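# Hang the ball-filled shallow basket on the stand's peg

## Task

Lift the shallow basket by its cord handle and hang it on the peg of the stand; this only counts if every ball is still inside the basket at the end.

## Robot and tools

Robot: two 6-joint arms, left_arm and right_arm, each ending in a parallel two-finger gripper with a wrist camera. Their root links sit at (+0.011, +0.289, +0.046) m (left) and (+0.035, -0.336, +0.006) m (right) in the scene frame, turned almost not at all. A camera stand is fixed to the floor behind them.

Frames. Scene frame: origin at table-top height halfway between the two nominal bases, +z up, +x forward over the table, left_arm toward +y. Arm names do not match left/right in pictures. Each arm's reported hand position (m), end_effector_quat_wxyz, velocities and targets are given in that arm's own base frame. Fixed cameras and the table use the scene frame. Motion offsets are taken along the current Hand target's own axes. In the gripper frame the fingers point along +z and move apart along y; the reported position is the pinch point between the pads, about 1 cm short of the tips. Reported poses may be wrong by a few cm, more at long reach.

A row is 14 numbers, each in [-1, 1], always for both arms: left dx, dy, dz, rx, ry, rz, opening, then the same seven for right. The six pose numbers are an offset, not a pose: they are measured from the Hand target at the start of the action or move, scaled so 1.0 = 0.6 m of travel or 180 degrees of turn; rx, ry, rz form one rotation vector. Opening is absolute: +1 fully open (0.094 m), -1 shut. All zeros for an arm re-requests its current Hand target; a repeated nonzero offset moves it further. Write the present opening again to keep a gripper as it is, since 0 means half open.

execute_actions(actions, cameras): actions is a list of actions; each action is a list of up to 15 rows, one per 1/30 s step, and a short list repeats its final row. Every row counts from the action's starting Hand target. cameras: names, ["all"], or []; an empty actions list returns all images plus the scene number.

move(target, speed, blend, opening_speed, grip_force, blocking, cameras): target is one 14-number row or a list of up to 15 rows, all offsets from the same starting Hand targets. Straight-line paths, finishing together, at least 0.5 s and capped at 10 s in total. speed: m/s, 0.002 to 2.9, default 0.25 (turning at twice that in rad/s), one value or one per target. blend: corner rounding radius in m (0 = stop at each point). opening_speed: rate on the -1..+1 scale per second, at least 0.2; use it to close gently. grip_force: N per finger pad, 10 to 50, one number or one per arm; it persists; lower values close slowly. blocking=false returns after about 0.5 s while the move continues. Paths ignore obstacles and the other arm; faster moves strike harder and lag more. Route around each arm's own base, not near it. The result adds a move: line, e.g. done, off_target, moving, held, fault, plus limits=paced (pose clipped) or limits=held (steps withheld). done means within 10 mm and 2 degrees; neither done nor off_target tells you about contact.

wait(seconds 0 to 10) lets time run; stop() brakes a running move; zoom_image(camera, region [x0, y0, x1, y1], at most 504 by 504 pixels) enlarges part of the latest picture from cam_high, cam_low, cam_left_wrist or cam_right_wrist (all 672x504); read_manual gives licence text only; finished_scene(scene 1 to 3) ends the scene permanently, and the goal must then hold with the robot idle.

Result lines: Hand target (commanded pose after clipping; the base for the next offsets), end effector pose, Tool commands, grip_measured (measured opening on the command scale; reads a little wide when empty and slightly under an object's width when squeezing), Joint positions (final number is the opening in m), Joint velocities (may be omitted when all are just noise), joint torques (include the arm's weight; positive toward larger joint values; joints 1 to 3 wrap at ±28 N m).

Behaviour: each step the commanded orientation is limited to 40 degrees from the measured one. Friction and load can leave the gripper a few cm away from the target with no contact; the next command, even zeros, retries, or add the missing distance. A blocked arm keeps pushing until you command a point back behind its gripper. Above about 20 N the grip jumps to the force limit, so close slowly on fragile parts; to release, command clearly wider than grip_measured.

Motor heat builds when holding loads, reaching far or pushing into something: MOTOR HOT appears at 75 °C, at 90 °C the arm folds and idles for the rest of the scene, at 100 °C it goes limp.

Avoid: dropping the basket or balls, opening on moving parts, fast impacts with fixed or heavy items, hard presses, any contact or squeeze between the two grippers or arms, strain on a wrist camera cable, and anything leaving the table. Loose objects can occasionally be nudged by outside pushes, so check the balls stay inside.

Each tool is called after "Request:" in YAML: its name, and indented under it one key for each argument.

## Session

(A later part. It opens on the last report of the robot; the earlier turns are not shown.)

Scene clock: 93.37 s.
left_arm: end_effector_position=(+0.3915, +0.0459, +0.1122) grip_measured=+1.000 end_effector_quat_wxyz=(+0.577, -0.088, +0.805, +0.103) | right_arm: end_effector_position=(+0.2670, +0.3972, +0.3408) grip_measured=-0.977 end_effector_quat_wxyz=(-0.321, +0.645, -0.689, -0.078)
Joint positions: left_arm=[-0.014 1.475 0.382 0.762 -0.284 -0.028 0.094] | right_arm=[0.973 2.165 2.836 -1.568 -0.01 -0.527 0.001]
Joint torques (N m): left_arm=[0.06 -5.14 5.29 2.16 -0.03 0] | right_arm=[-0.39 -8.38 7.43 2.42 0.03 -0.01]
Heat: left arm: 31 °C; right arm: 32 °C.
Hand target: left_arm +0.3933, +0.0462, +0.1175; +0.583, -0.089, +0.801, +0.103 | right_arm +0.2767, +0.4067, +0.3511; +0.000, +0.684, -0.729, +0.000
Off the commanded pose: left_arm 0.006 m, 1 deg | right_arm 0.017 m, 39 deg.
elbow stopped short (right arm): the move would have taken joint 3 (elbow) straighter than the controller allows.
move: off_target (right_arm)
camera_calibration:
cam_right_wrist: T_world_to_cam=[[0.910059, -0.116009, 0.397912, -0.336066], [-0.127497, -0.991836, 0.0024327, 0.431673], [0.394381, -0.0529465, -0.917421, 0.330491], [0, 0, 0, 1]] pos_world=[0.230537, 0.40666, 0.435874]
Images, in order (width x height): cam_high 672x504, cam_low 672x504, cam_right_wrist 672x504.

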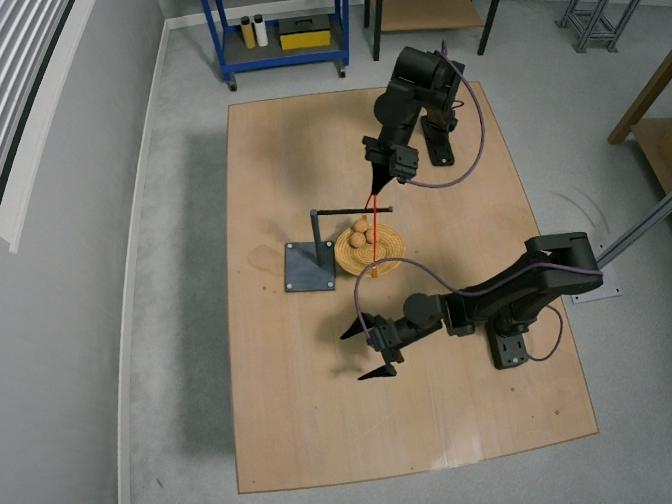

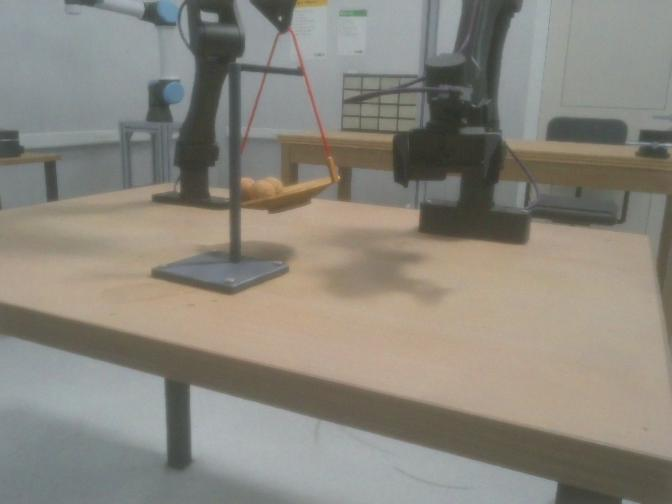

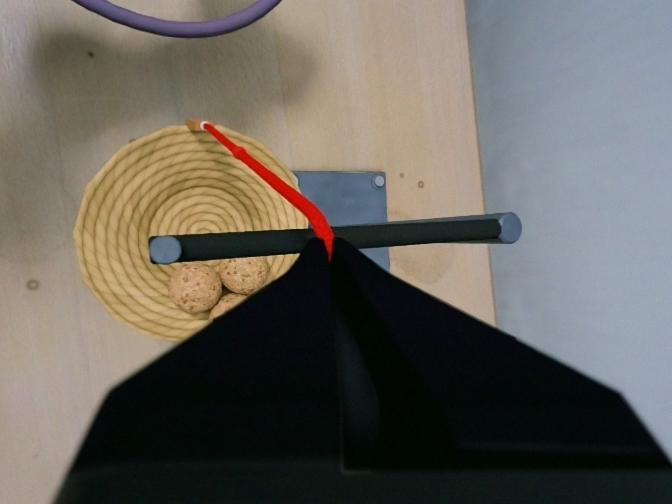

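Request:
move:
  target: [0,0,0,0,0,0,1,-0.0125,0.003,0.052,0,0,0,-1]
  speed: 0.04
  cameras: ["cam_right_wrist","cam_low","cam_high"]

Request:
zoom_image:
  camera: "cam_low"
  region: [220, 10, 420, 240]

Request:
zoom_image:
  camera: "cam_high"
  region: [300, 140, 480, 300]

Scene clock: 103.20 s.
left_arm: end_effector_position=(+0.3915, +0.0459, +0.1122) grip_measured=+1.000 end_effector_quat_wxyz=(+0.577, -0.088, +0.805, +0.103) | right_arm: end_effector_position=(+0.2724, +0.4079, +0.3148) grip_measured=-0.977 end_effector_quat_wxyz=(-0.296, +0.652, -0.695, -0.072)
Joint positions: left_arm=[-0.014 1.475 0.382 0.762 -0.284 -0.028 0.094] | right_arm=[0.976 2.221 2.836 -1.568 -0.01 -0.528 0.001]
Joint torques (N m): left_arm=[0.05 -5.14 5.26 2.16 -0.05 0.01] | right_arm=[0.42 -8.99 7.64 1.94 0.08 0.07]
Heat: left arm: 31 °C; right arm: 32 °C.
Hand target: left_arm +0.3933, +0.0462, +0.1175; +0.583, -0.089, +0.801, +0.103 | right_arm +0.2755, +0.4143, +0.3198; +0.000, +0.684, -0.729, +0.000
Off the commanded pose: left_arm 0.006 m, 1 deg | right_arm 0.009 m, 35 deg.
elbow stopped short (right arm): the move would have taken joint 3 (elbow) straighter than the controller allows.
move: off_target (right_arm)
camera_calibration:
cam_right_wrist: T_world_to_cam=[[0.922296, -0.094853, 0.374663, -0.334115], [-0.12302, -0.991044, 0.0519342, 0.425892], [0.366382, -0.09399, -0.925705, 0.332113], [0, 0, 0, 1]] pos_world=[0.238867, 0.421601, 0.410501]
Images, in order (width x height): cam_high 672x504, cam_low 672x504, cam_right_wrist 672x504.

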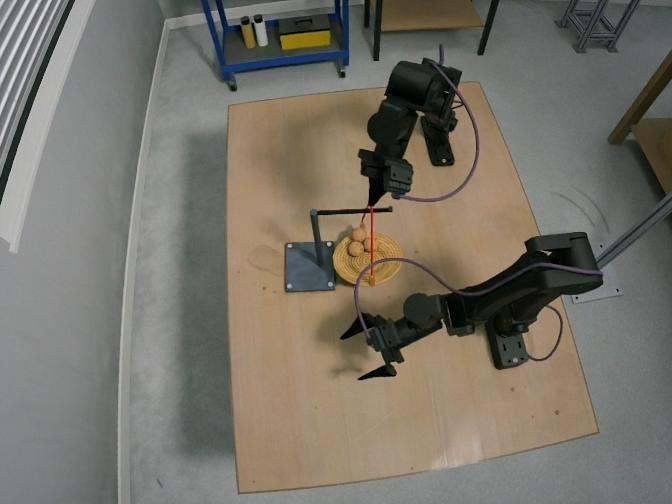

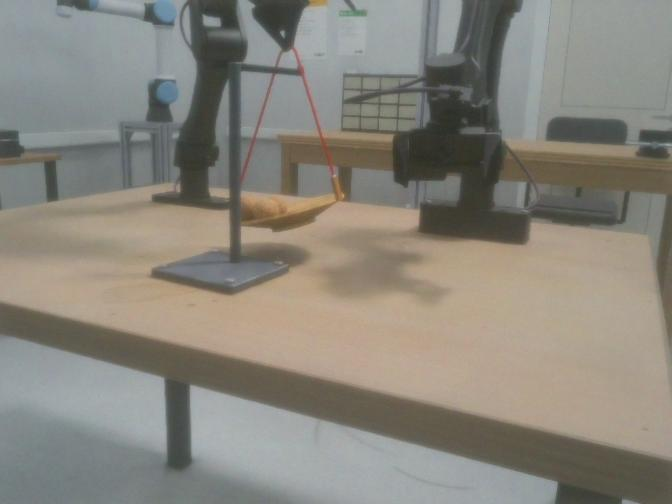

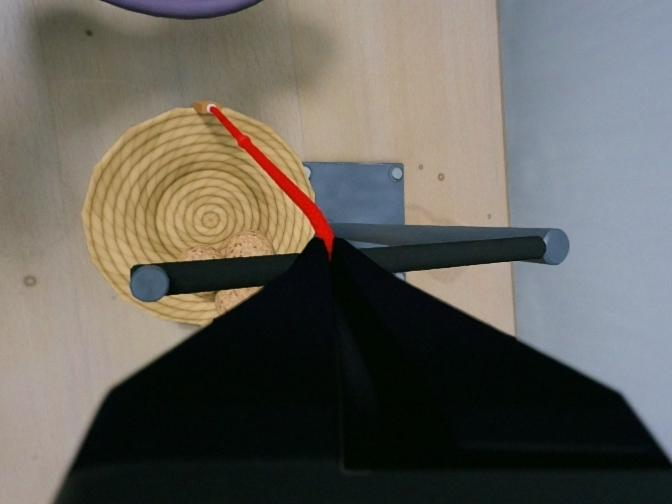

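Scaled by 2.191 from the camera's 672x504 image, which has a finer 960x720 frame.

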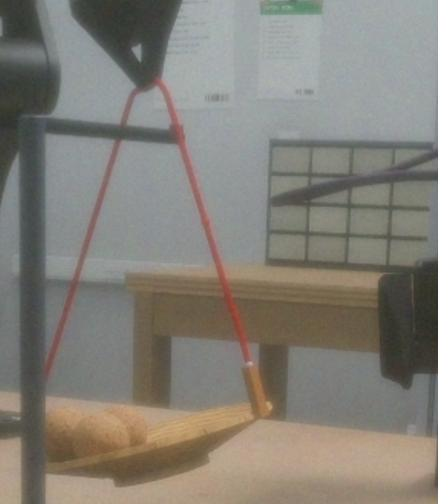

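Scaled by 2.800 from the camera's 672x504 image, which has a finer 960x720 frame.

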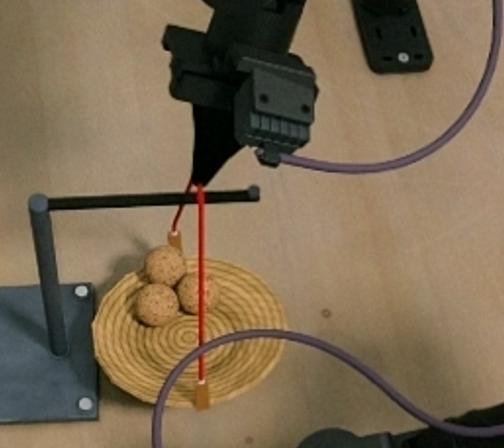

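Request:
move:
  target: [0,0,0,0,0,0,1,-0.0216,0.005,0.045,0,0,0,-1]
  speed: 0.03
  cameras: ["cam_right_wrist","cam_low","cam_high"]

Request:
zoom_image:
  camera: "cam_low"
  region: [220, 10, 420, 240]

Request:
zoom_image:
  camera: "cam_high"
  region: [300, 140, 480, 300]

Scene clock: 113.60 s.
left_arm: end_effector_position=(+0.3915, +0.0459, +0.1122) grip_measured=+1.000 end_effector_quat_wxyz=(+0.577, -0.088, +0.805, +0.103) | right_arm: end_effector_position=(+0.2718, +0.4173, +0.2956) grip_measured=-0.977 end_effector_quat_wxyz=(-0.277, +0.657, -0.698, -0.067)
Joint positions: left_arm=[-0.014 1.475 0.382 0.762 -0.284 -0.028 0.094] | right_arm=[0.992 2.262 2.836 -1.568 0 -0.518 0.001]
Joint torques (N m): left_arm=[0.05 -5.14 5.29 2.16 -0.04 0.01] | right_arm=[0.7 -8.59 7.77 1.84 0.03 0.12]
Heat: left arm: 32 °C; right arm: 33 °C.
Hand target: left_arm +0.3933, +0.0462, +0.1175; +0.583, -0.089, +0.801, +0.103 | right_arm +0.2735, +0.4264, +0.2948; -0.024, +0.684, -0.729, -0.006 (not the last commanded pose)
Off the commanded pose: left_arm 0.006 m, 1 deg | right_arm 0.011 m, 33 deg.
elbow stopped short (right arm): the move would have taken joint 3 (elbow) straighter than the controller allows.
move: off_target (right_arm; path cut at 10 s)
camera_calibration:
cam_right_wrist: T_world_to_cam=[[0.92985, -0.0797555, 0.359191, -0.3292], [-0.11946, -0.988779, 0.0896984, 0.42303], [0.348006, -0.126315, -0.928944, 0.334922], [0, 0, 0, 1]] pos_world=[0.240086, 0.434333, 0.391424]
Images, in order (width x height): cam_high 672x504, cam_low 672x504, cam_right_wrist 672x504.

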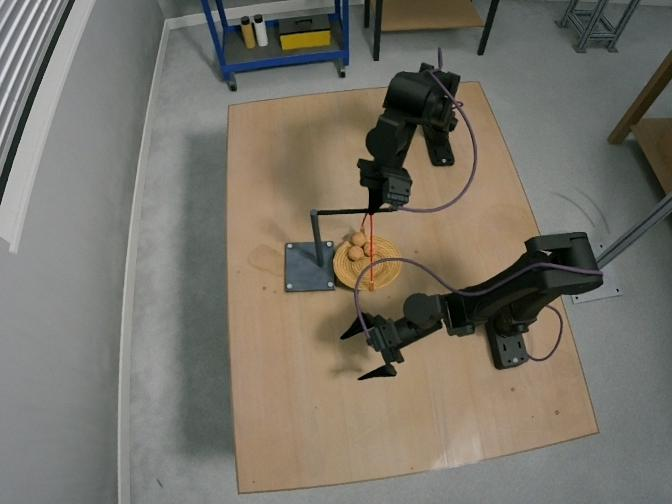

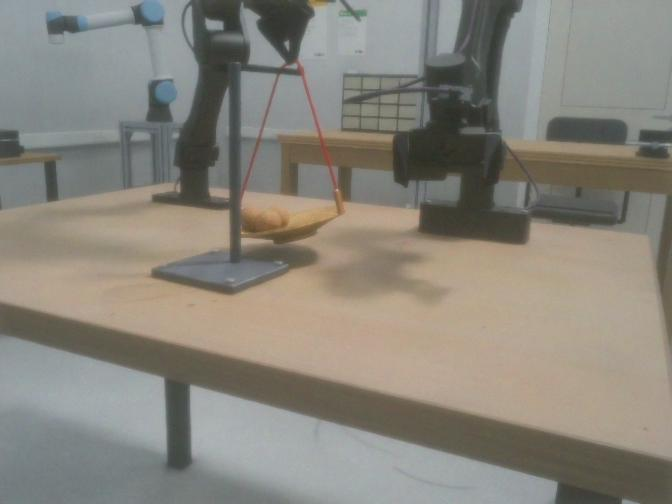

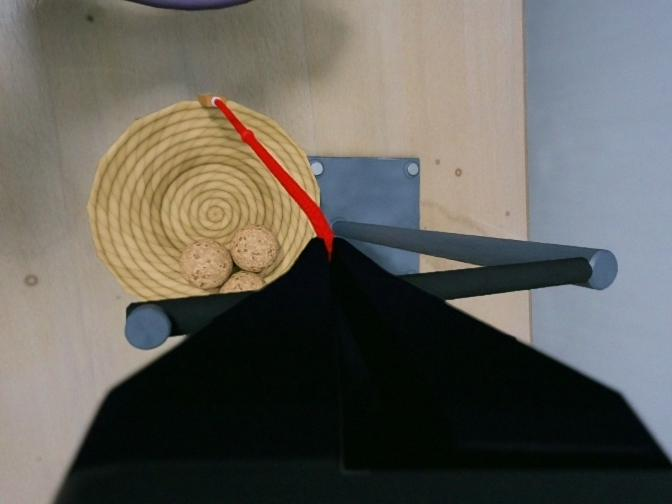

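Scaled by 2.191 from the camera's 672x504 image, which has a finer 960x720 frame.

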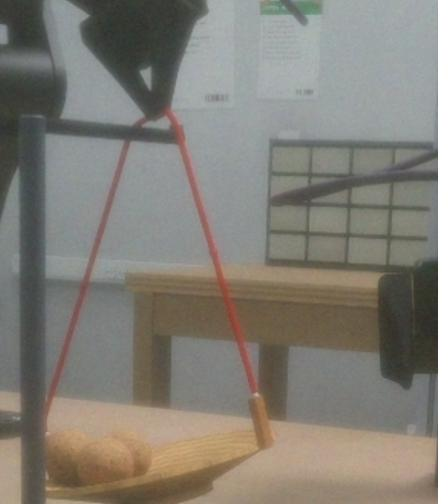

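Scaled by 2.800 from the camera's 672x504 image, which has a finer 960x720 frame.

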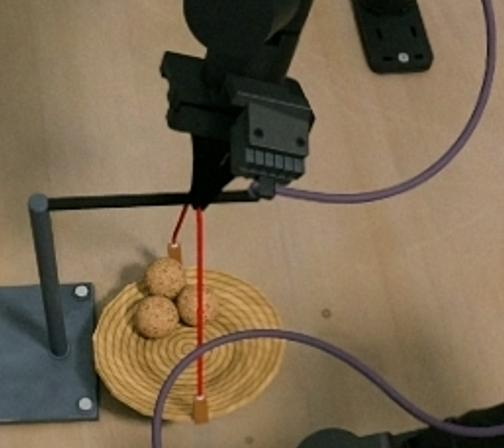

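Request:
move:
  target: [0,0,0,0,0,0,1,-0.008,0,0.024,0,0,0,-1]
  speed: 0.03
  cameras: ["cam_right_wrist","cam_low"]

Request:
zoom_image:
  camera: "cam_low"
  region: [220, 20, 420, 260]

Request:
zoom_image:
  camera: "cam_low"
  region: [240, 30, 330, 110]

Scene clock: 123.03 s.
left_arm: end_effector_position=(+0.3915, +0.0459, +0.1122) grip_measured=+1.000 end_effector_quat_wxyz=(+0.577, -0.088, +0.805, +0.103) | right_arm: end_effector_position=(+0.2724, +0.4232, +0.2888) grip_measured=-0.977 end_effector_quat_wxyz=(-0.274, +0.658, -0.698, -0.064)
Joint positions: left_arm=[-0.014 1.475 0.382 0.762 -0.284 -0.028 0.094] | right_arm=[1 2.284 2.847 -1.563 0.008 -0.515 0.001]
Joint torques (N m): left_arm=[0.06 -5.12 5.3 2.16 -0.04 0.01] | right_arm=[0.44 -8.31 6.78 1.76 -0.01 0.12]
Heat: left arm: 32 °C; right arm: 32 °C.
Hand target: left_arm +0.3933, +0.0462, +0.1175; +0.583, -0.089, +0.801, +0.103 | right_arm +0.2742, +0.4318, +0.2807; -0.024, +0.684, -0.729, -0.006
Off the commanded pose: left_arm 0.006 m, 1 deg | right_arm 0.012 m, 30 deg.
elbow stopped short (right arm): the move would have taken joint 3 (elbow) straighter than the controller allows.
move: off_target (right_arm)
camera_calibration:
cam_right_wrist: T_world_to_cam=[[0.929822, -0.0760483, 0.360065, -0.328685], [-0.11856, -0.988152, 0.0974605, 0.426785], [0.348387, -0.13331, -0.927822, 0.331617], [0, 0, 0, 1]] pos_world=[0.240687, 0.440941, 0.384436]
Images, in order (width x height): cam_low 672x504, cam_right_wrist 672x504.

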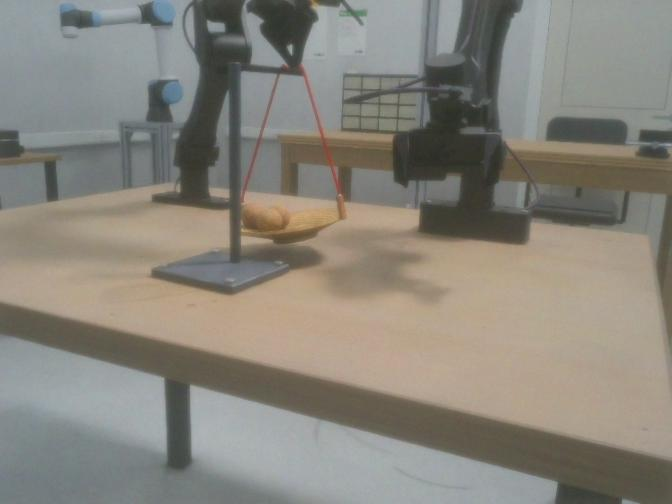

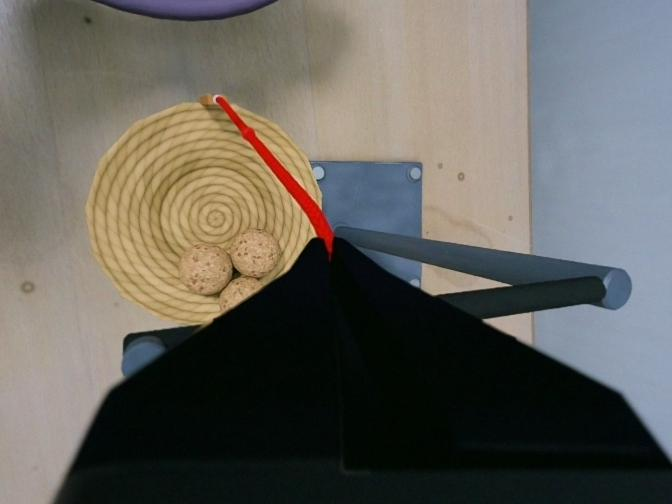

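Scaled by 2.100 from the camera's 672x504 image, which has a finer 960x720 frame.

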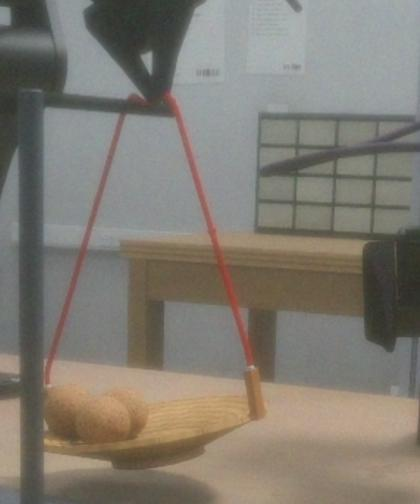

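Scaled by 5.600 from the camera's 672x504 image, which has a finer 960x720 frame.

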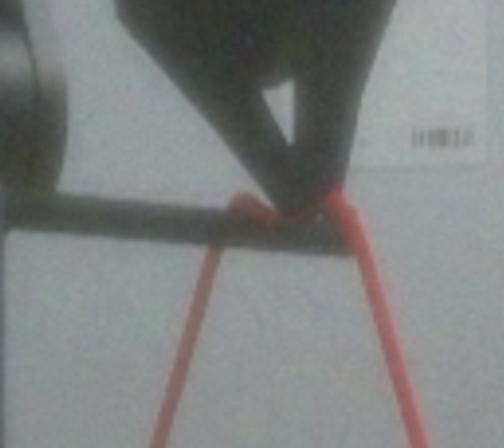

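Request:
move:
  target: [0,0,0,0,0,0,1,-0.004,0,0.016,0,0,0,-1]
  speed: 0.03
  cameras: ["cam_right_wrist","cam_low"]

Request:
zoom_image:
  camera: "cam_low"
  region: [220, 20, 420, 260]

Request:
zoom_image:
  camera: "cam_low"
  region: [240, 30, 330, 110]

Scene clock: 132.00 s.
left_arm: end_effector_position=(+0.3915, +0.0459, +0.1122) grip_measured=+1.000 end_effector_quat_wxyz=(+0.577, -0.088, +0.805, +0.103) | right_arm: end_effector_position=(+0.2746, +0.4279, +0.2792) grip_measured=-0.977 end_effector_quat_wxyz=(-0.267, +0.660, -0.700, -0.063)
Joint positions: left_arm=[-0.014 1.475 0.382 0.762 -0.284 -0.028 0.094] | right_arm=[1.001 2.306 2.847 -1.555 0.008 -0.513 0.001]
Joint torques (N m): left_arm=[0.08 -5.11 5.27 2.16 -0.05 0] | right_arm=[0.55 -8.73 6.84 1.63 -0.01 0.12]
Heat: left arm: 32 °C; right arm: 32 °C.
Hand target: left_arm +0.3933, +0.0462, +0.1175; +0.583, -0.089, +0.801, +0.103 | right_arm +0.2745, +0.4346, +0.2712; -0.024, +0.684, -0.729, -0.006
Off the commanded pose: left_arm 0.006 m, 1 deg | right_arm 0.010 m, 29 deg.
elbow stopped short (right arm): the move would have taken joint 3 (elbow) straighter than the controller allows.
move: off_target (right_arm)
camera_calibration:
cam_right_wrist: T_world_to_cam=[[0.932911, -0.0719772, 0.352841, -0.327483], [-0.117734, -0.986939, 0.109959, 0.428378], [0.340317, -0.144123, -0.9292, 0.329848], [0, 0, 0, 1]] pos_world=[0.243694, 0.44675, 0.37494]
Images, in order (width x height): cam_low 672x504, cam_right_wrist 672x504.

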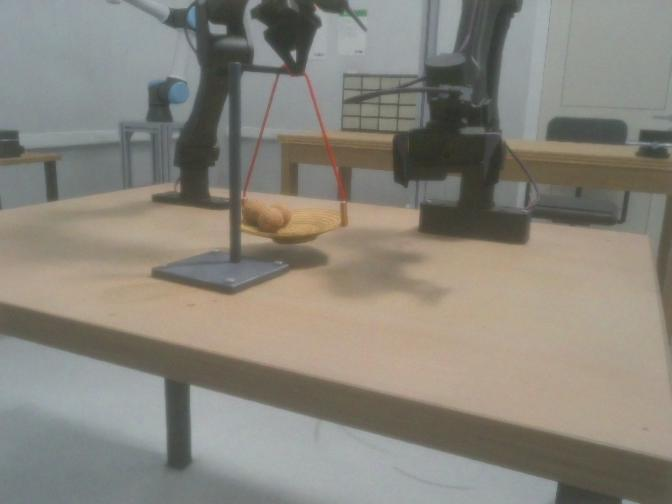

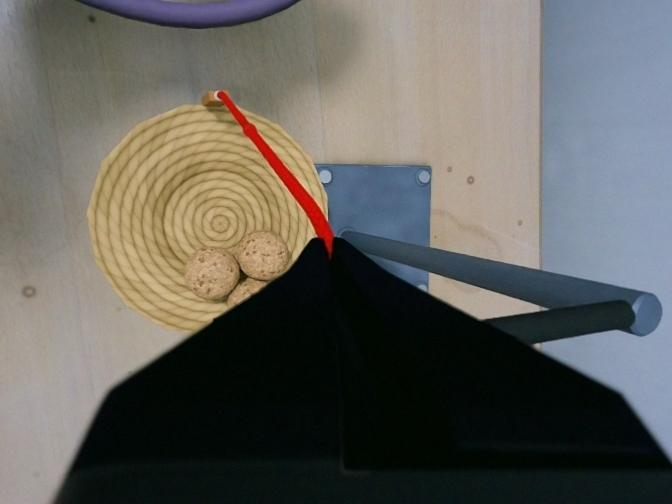

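Scaled by 2.100 from the camera's 672x504 image, which has a finer 960x720 frame.

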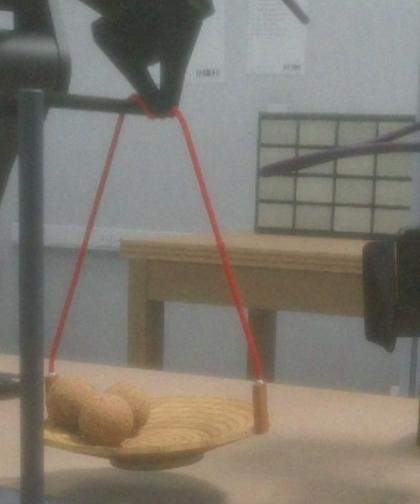

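Scaled by 5.600 from the camera's 672x504 image, which has a finer 960x720 frame.

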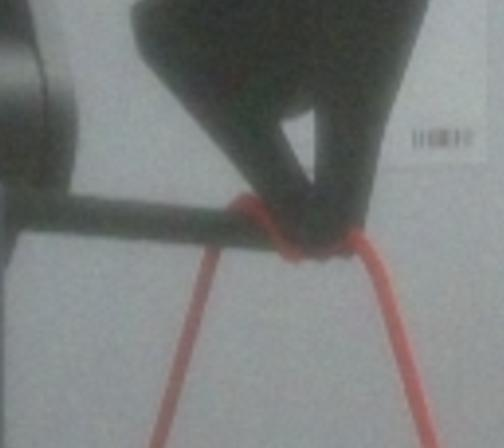

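Request:
move:
  target: [0,0,0,0,0,0,1,0,0,0.012,0,0,0,-1]
  speed: 0.03

Request:
move:
  target: [0,0,0,0,0,0,1,0,0,0,0,0,0,-0.85]
  opening_speed: 0.2
  cameras: ["cam_right_wrist","cam_low"]

Request:
zoom_image:
  camera: "cam_low"
  region: [220, 20, 420, 260]

Scene clock: 140.70 s.
left_arm: end_effector_position=(+0.3915, +0.0459, +0.1122) grip_measured=+1.000 end_effector_quat_wxyz=(+0.577, -0.088, +0.805, +0.103) | right_arm: end_effector_position=(+0.2744, +0.4291, +0.2776) grip_measured=-0.977 end_effector_quat_wxyz=(-0.266, +0.660, -0.699, -0.063)
Joint positions: left_arm=[-0.014 1.475 0.382 0.762 -0.284 -0.028 0.094] | right_arm=[1.003 2.31 2.847 -1.554 0.008 -0.513 0.001]
Joint torques (N m): left_arm=[0.06 -5.12 5.3 2.16 -0.04 0.01] | right_arm=[0.39 -8.14 6.89 1.53 -0.01 0.12]
Heat: left arm: 32 °C; right arm: 32 °C.
Hand target: left_arm +0.3933, +0.0462, +0.1175; +0.583, -0.089, +0.801, +0.103 | right_arm +0.2747, +0.4349, +0.2641; -0.024, +0.684, -0.729, -0.006
Off the commanded pose: left_arm 0.006 m, 1 deg | right_arm 0.015 m, 29 deg.
elbow stopped short (right arm): the move would have taken joint 3 (elbow) straighter than the controller allows.
move: off_target (right_arm)

Scene clock: 141.67 s.
left_arm: end_effector_position=(+0.3915, +0.0459, +0.1122) grip_measured=+1.000 end_effector_quat_wxyz=(+0.577, -0.088, +0.805, +0.103) | right_arm: end_effector_position=(+0.2747, +0.4325, +0.2740) grip_measured=-0.851 end_effector_quat_wxyz=(-0.265, +0.661, -0.699, -0.063)
Joint positions: left_arm=[-0.014 1.475 0.382 0.762 -0.284 -0.028 0.094] | right_arm=[1.005 2.319 2.847 -1.547 0.007 -0.512 0.007]
Joint torques (N m): left_arm=[0.06 -5.15 5.27 2.16 -0.04 0.01] | right_arm=[0.12 -8.92 6.91 1.45 -0.02 0.11]
Heat: left arm: 32 °C; right arm: 32 °C.
Hand target: left_arm +0.3933, +0.0462, +0.1175; +0.583, -0.089, +0.801, +0.103 | right_arm +0.2748, +0.4349, +0.2641; -0.024, +0.684, -0.729, -0.006
Off the commanded pose: left_arm 0.006 m, 1 deg | right_arm 0.010 m, 29 deg.
elbow stopped short (right arm): the move would have taken joint 3 (elbow) straighter than the controller allows.
move: off_target (right_arm)
camera_calibration:
cam_right_wrist: T_world_to_cam=[[0.934442, -0.0674464, 0.349669, -0.326937], [-0.113544, -0.987082, 0.113036, 0.431548], [0.337528, -0.145329, -0.930029, 0.327086], [0, 0, 0, 1]] pos_world=[0.244103, 0.451458, 0.369739]
Images, in order (width x height): cam_low 672x504, cam_right_wrist 672x504.

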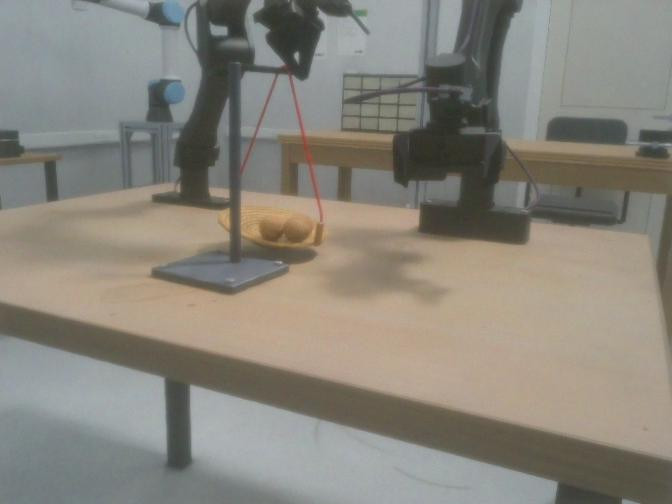

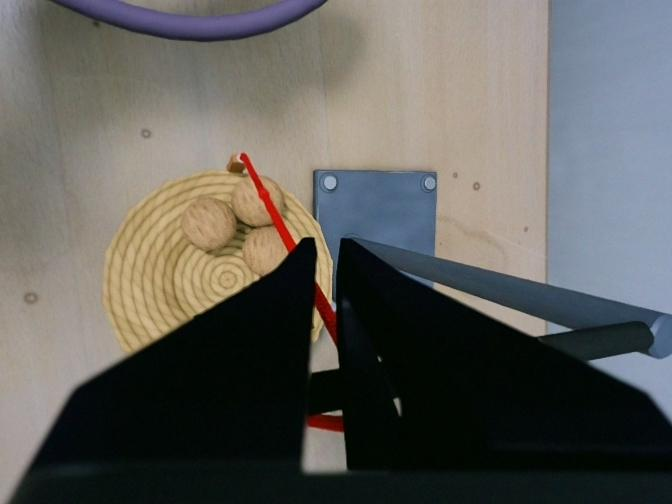

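Scaled by 2.100 from the camera's 672x504 image, which has a finer 960x720 frame.

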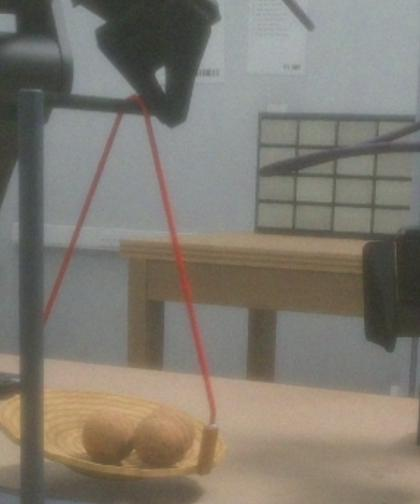

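Request:
wait:
  seconds: 2.5
  cameras: ["cam_right_wrist","cam_low"]

Request:
zoom_image:
  camera: "cam_low"
  region: [220, 20, 420, 260]

Scene clock: 144.30 s.
left_arm: end_effector_position=(+0.3915, +0.0459, +0.1122) grip_measured=+1.000 end_effector_quat_wxyz=(+0.577, -0.088, +0.805, +0.103) | right_arm: end_effector_position=(+0.2747, +0.4325, +0.2740) grip_measured=-0.851 end_effector_quat_wxyz=(-0.265, +0.661, -0.699, -0.063)
Joint positions: left_arm=[-0.014 1.475 0.382 0.762 -0.284 -0.028 0.094] | right_arm=[1.005 2.319 2.847 -1.547 0.007 -0.512 0.007]
Joint torques (N m): left_arm=[0.06 -5.12 5.29 2.16 -0.05 0.01] | right_arm=[0.12 -8.92 6.91 1.45 -0.02 0.11]
Heat: left arm: 33 °C; right arm: 32 °C.
Hand target: left_arm +0.3933, +0.0462, +0.1175; +0.583, -0.089, +0.801, +0.103 | right_arm +0.2748, +0.4349, +0.2641; -0.024, +0.684, -0.729, -0.006
Tool commands: left_gripper/opening=+1.0 right_gripper/opening=-0.85
Off the commanded pose: left_arm 0.006 m, 1 deg | right_arm 0.010 m, 29 deg.
wait: 2.50 s; at rest by 0.03 s
camera_calibration:
cam_right_wrist: T_world_to_cam=[[0.934442, -0.0674464, 0.349669, -0.326937], [-0.113544, -0.987082, 0.113036, 0.431548], [0.337528, -0.145329, -0.930029, 0.327086], [0, 0, 0, 1]] pos_world=[0.244103, 0.451458, 0.369739]
Images, in order (width x height): cam_low 672x504, cam_right_wrist 672x504.

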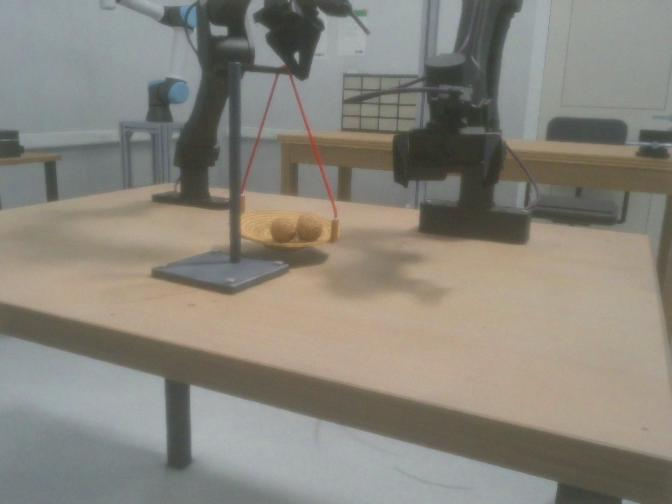

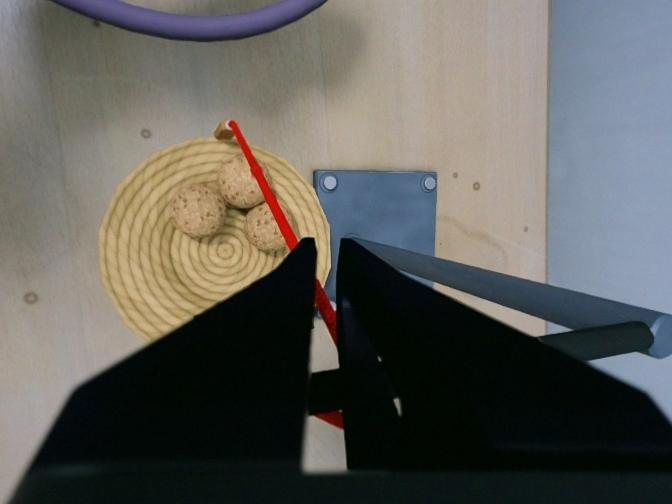

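Scaled by 2.100 from the camera's 672x504 image, which has a finer 960x720 frame.

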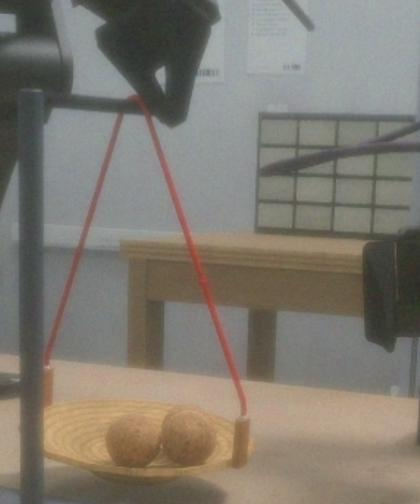

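Request:
move:
  target:
    - [0,0,0,0,0,0,1,0,0,0,0,0,0,-0.85]
    - [0,0,0,0,0,0,1,0,0,0,0,0,0,-0.45]
    - [0,0,0,0,0,0,1,0.075,0,-0.13,0,0,0,-0.45]
  speed: 0.07
  cameras: ["cam_low","cam_right_wrist"]

Request:
zoom_image:
  camera: "cam_low"
  region: [220, 20, 420, 260]

Scene clock: 152.37 s.
left_arm: end_effector_position=(+0.3915, +0.0459, +0.1122) grip_measured=+1.000 end_effector_quat_wxyz=(+0.577, -0.088, +0.805, +0.103) | right_arm: end_effector_position=(+0.2753, +0.3977, +0.3249) grip_measured=-0.451 end_effector_quat_wxyz=(-0.305, +0.649, -0.694, -0.066)
Joint positions: left_arm=[-0.014 1.475 0.382 0.762 -0.284 -0.028 0.094] | right_arm=[0.963 2.178 2.798 -1.556 -0.001 -0.541 0.026]
Joint torques (N m): left_arm=[0.06 -5.11 5.29 2.16 -0.04 0.01] | right_arm=[-0.4 -13.31 4.01 1.64 -0.02 0.01]
Heat: left arm: 33 °C; right arm: 32 °C.
Hand target: left_arm +0.3933, +0.0462, +0.1175; +0.583, -0.089, +0.801, +0.103 | right_arm +0.2698, +0.3868, +0.3400; -0.024, +0.684, -0.729, -0.006
Off the commanded pose: left_arm 0.006 m, 1 deg | right_arm 0.020 m, 34 deg.
elbow stopped short (right arm): the move would have taken joint 3 (elbow) straighter than the controller allows.
joint sent to its limit (right arm) — joint 4 (wrist pitch), lower limit. The joint targets are off in orientation, not in position.
move: off_target (right_arm); target 2's new opening was sent with right_arm's hand 0.010 m and 29 deg from that target
camera_calibration:
cam_right_wrist: T_world_to_cam=[[0.913013, -0.104104, 0.394422, -0.341664], [-0.131866, -0.990297, 0.0438655, 0.420395], [0.386028, -0.0920606, -0.917882, 0.330654], [0, 0, 0, 1]] pos_world=[0.239738, 0.411187, 0.419821]
Images, in order (width x height): cam_low 672x504, cam_right_wrist 672x504.

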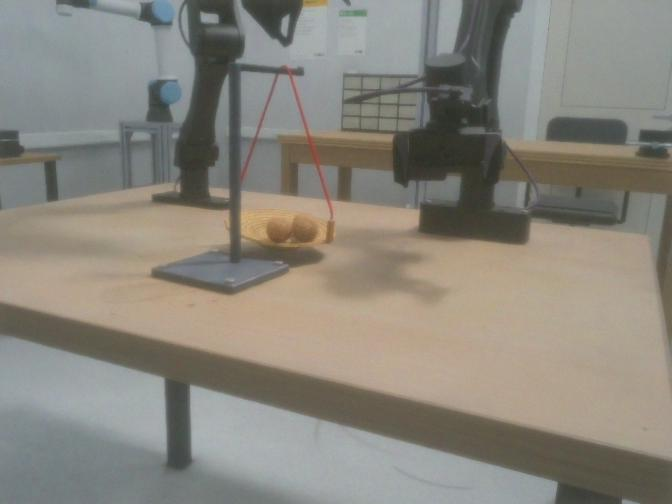

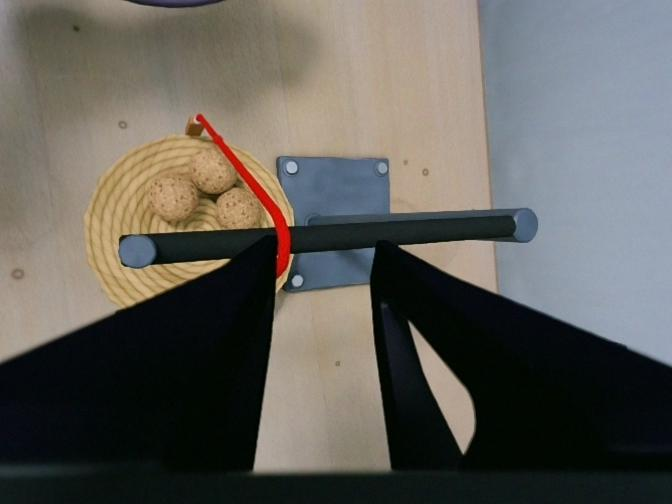

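Scaled by 2.100 from the camera's 672x504 image, which has a finer 960x720 frame.

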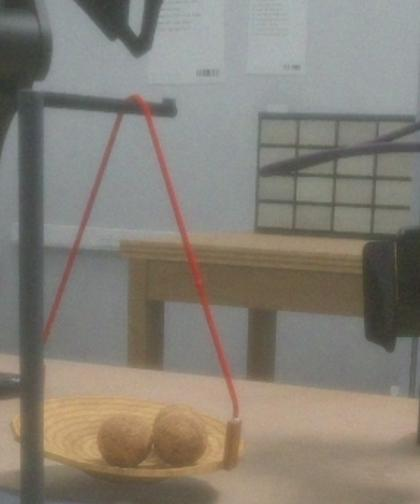

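Request:
finished_scene:
  scene: 2

The scene is finished: the task was done.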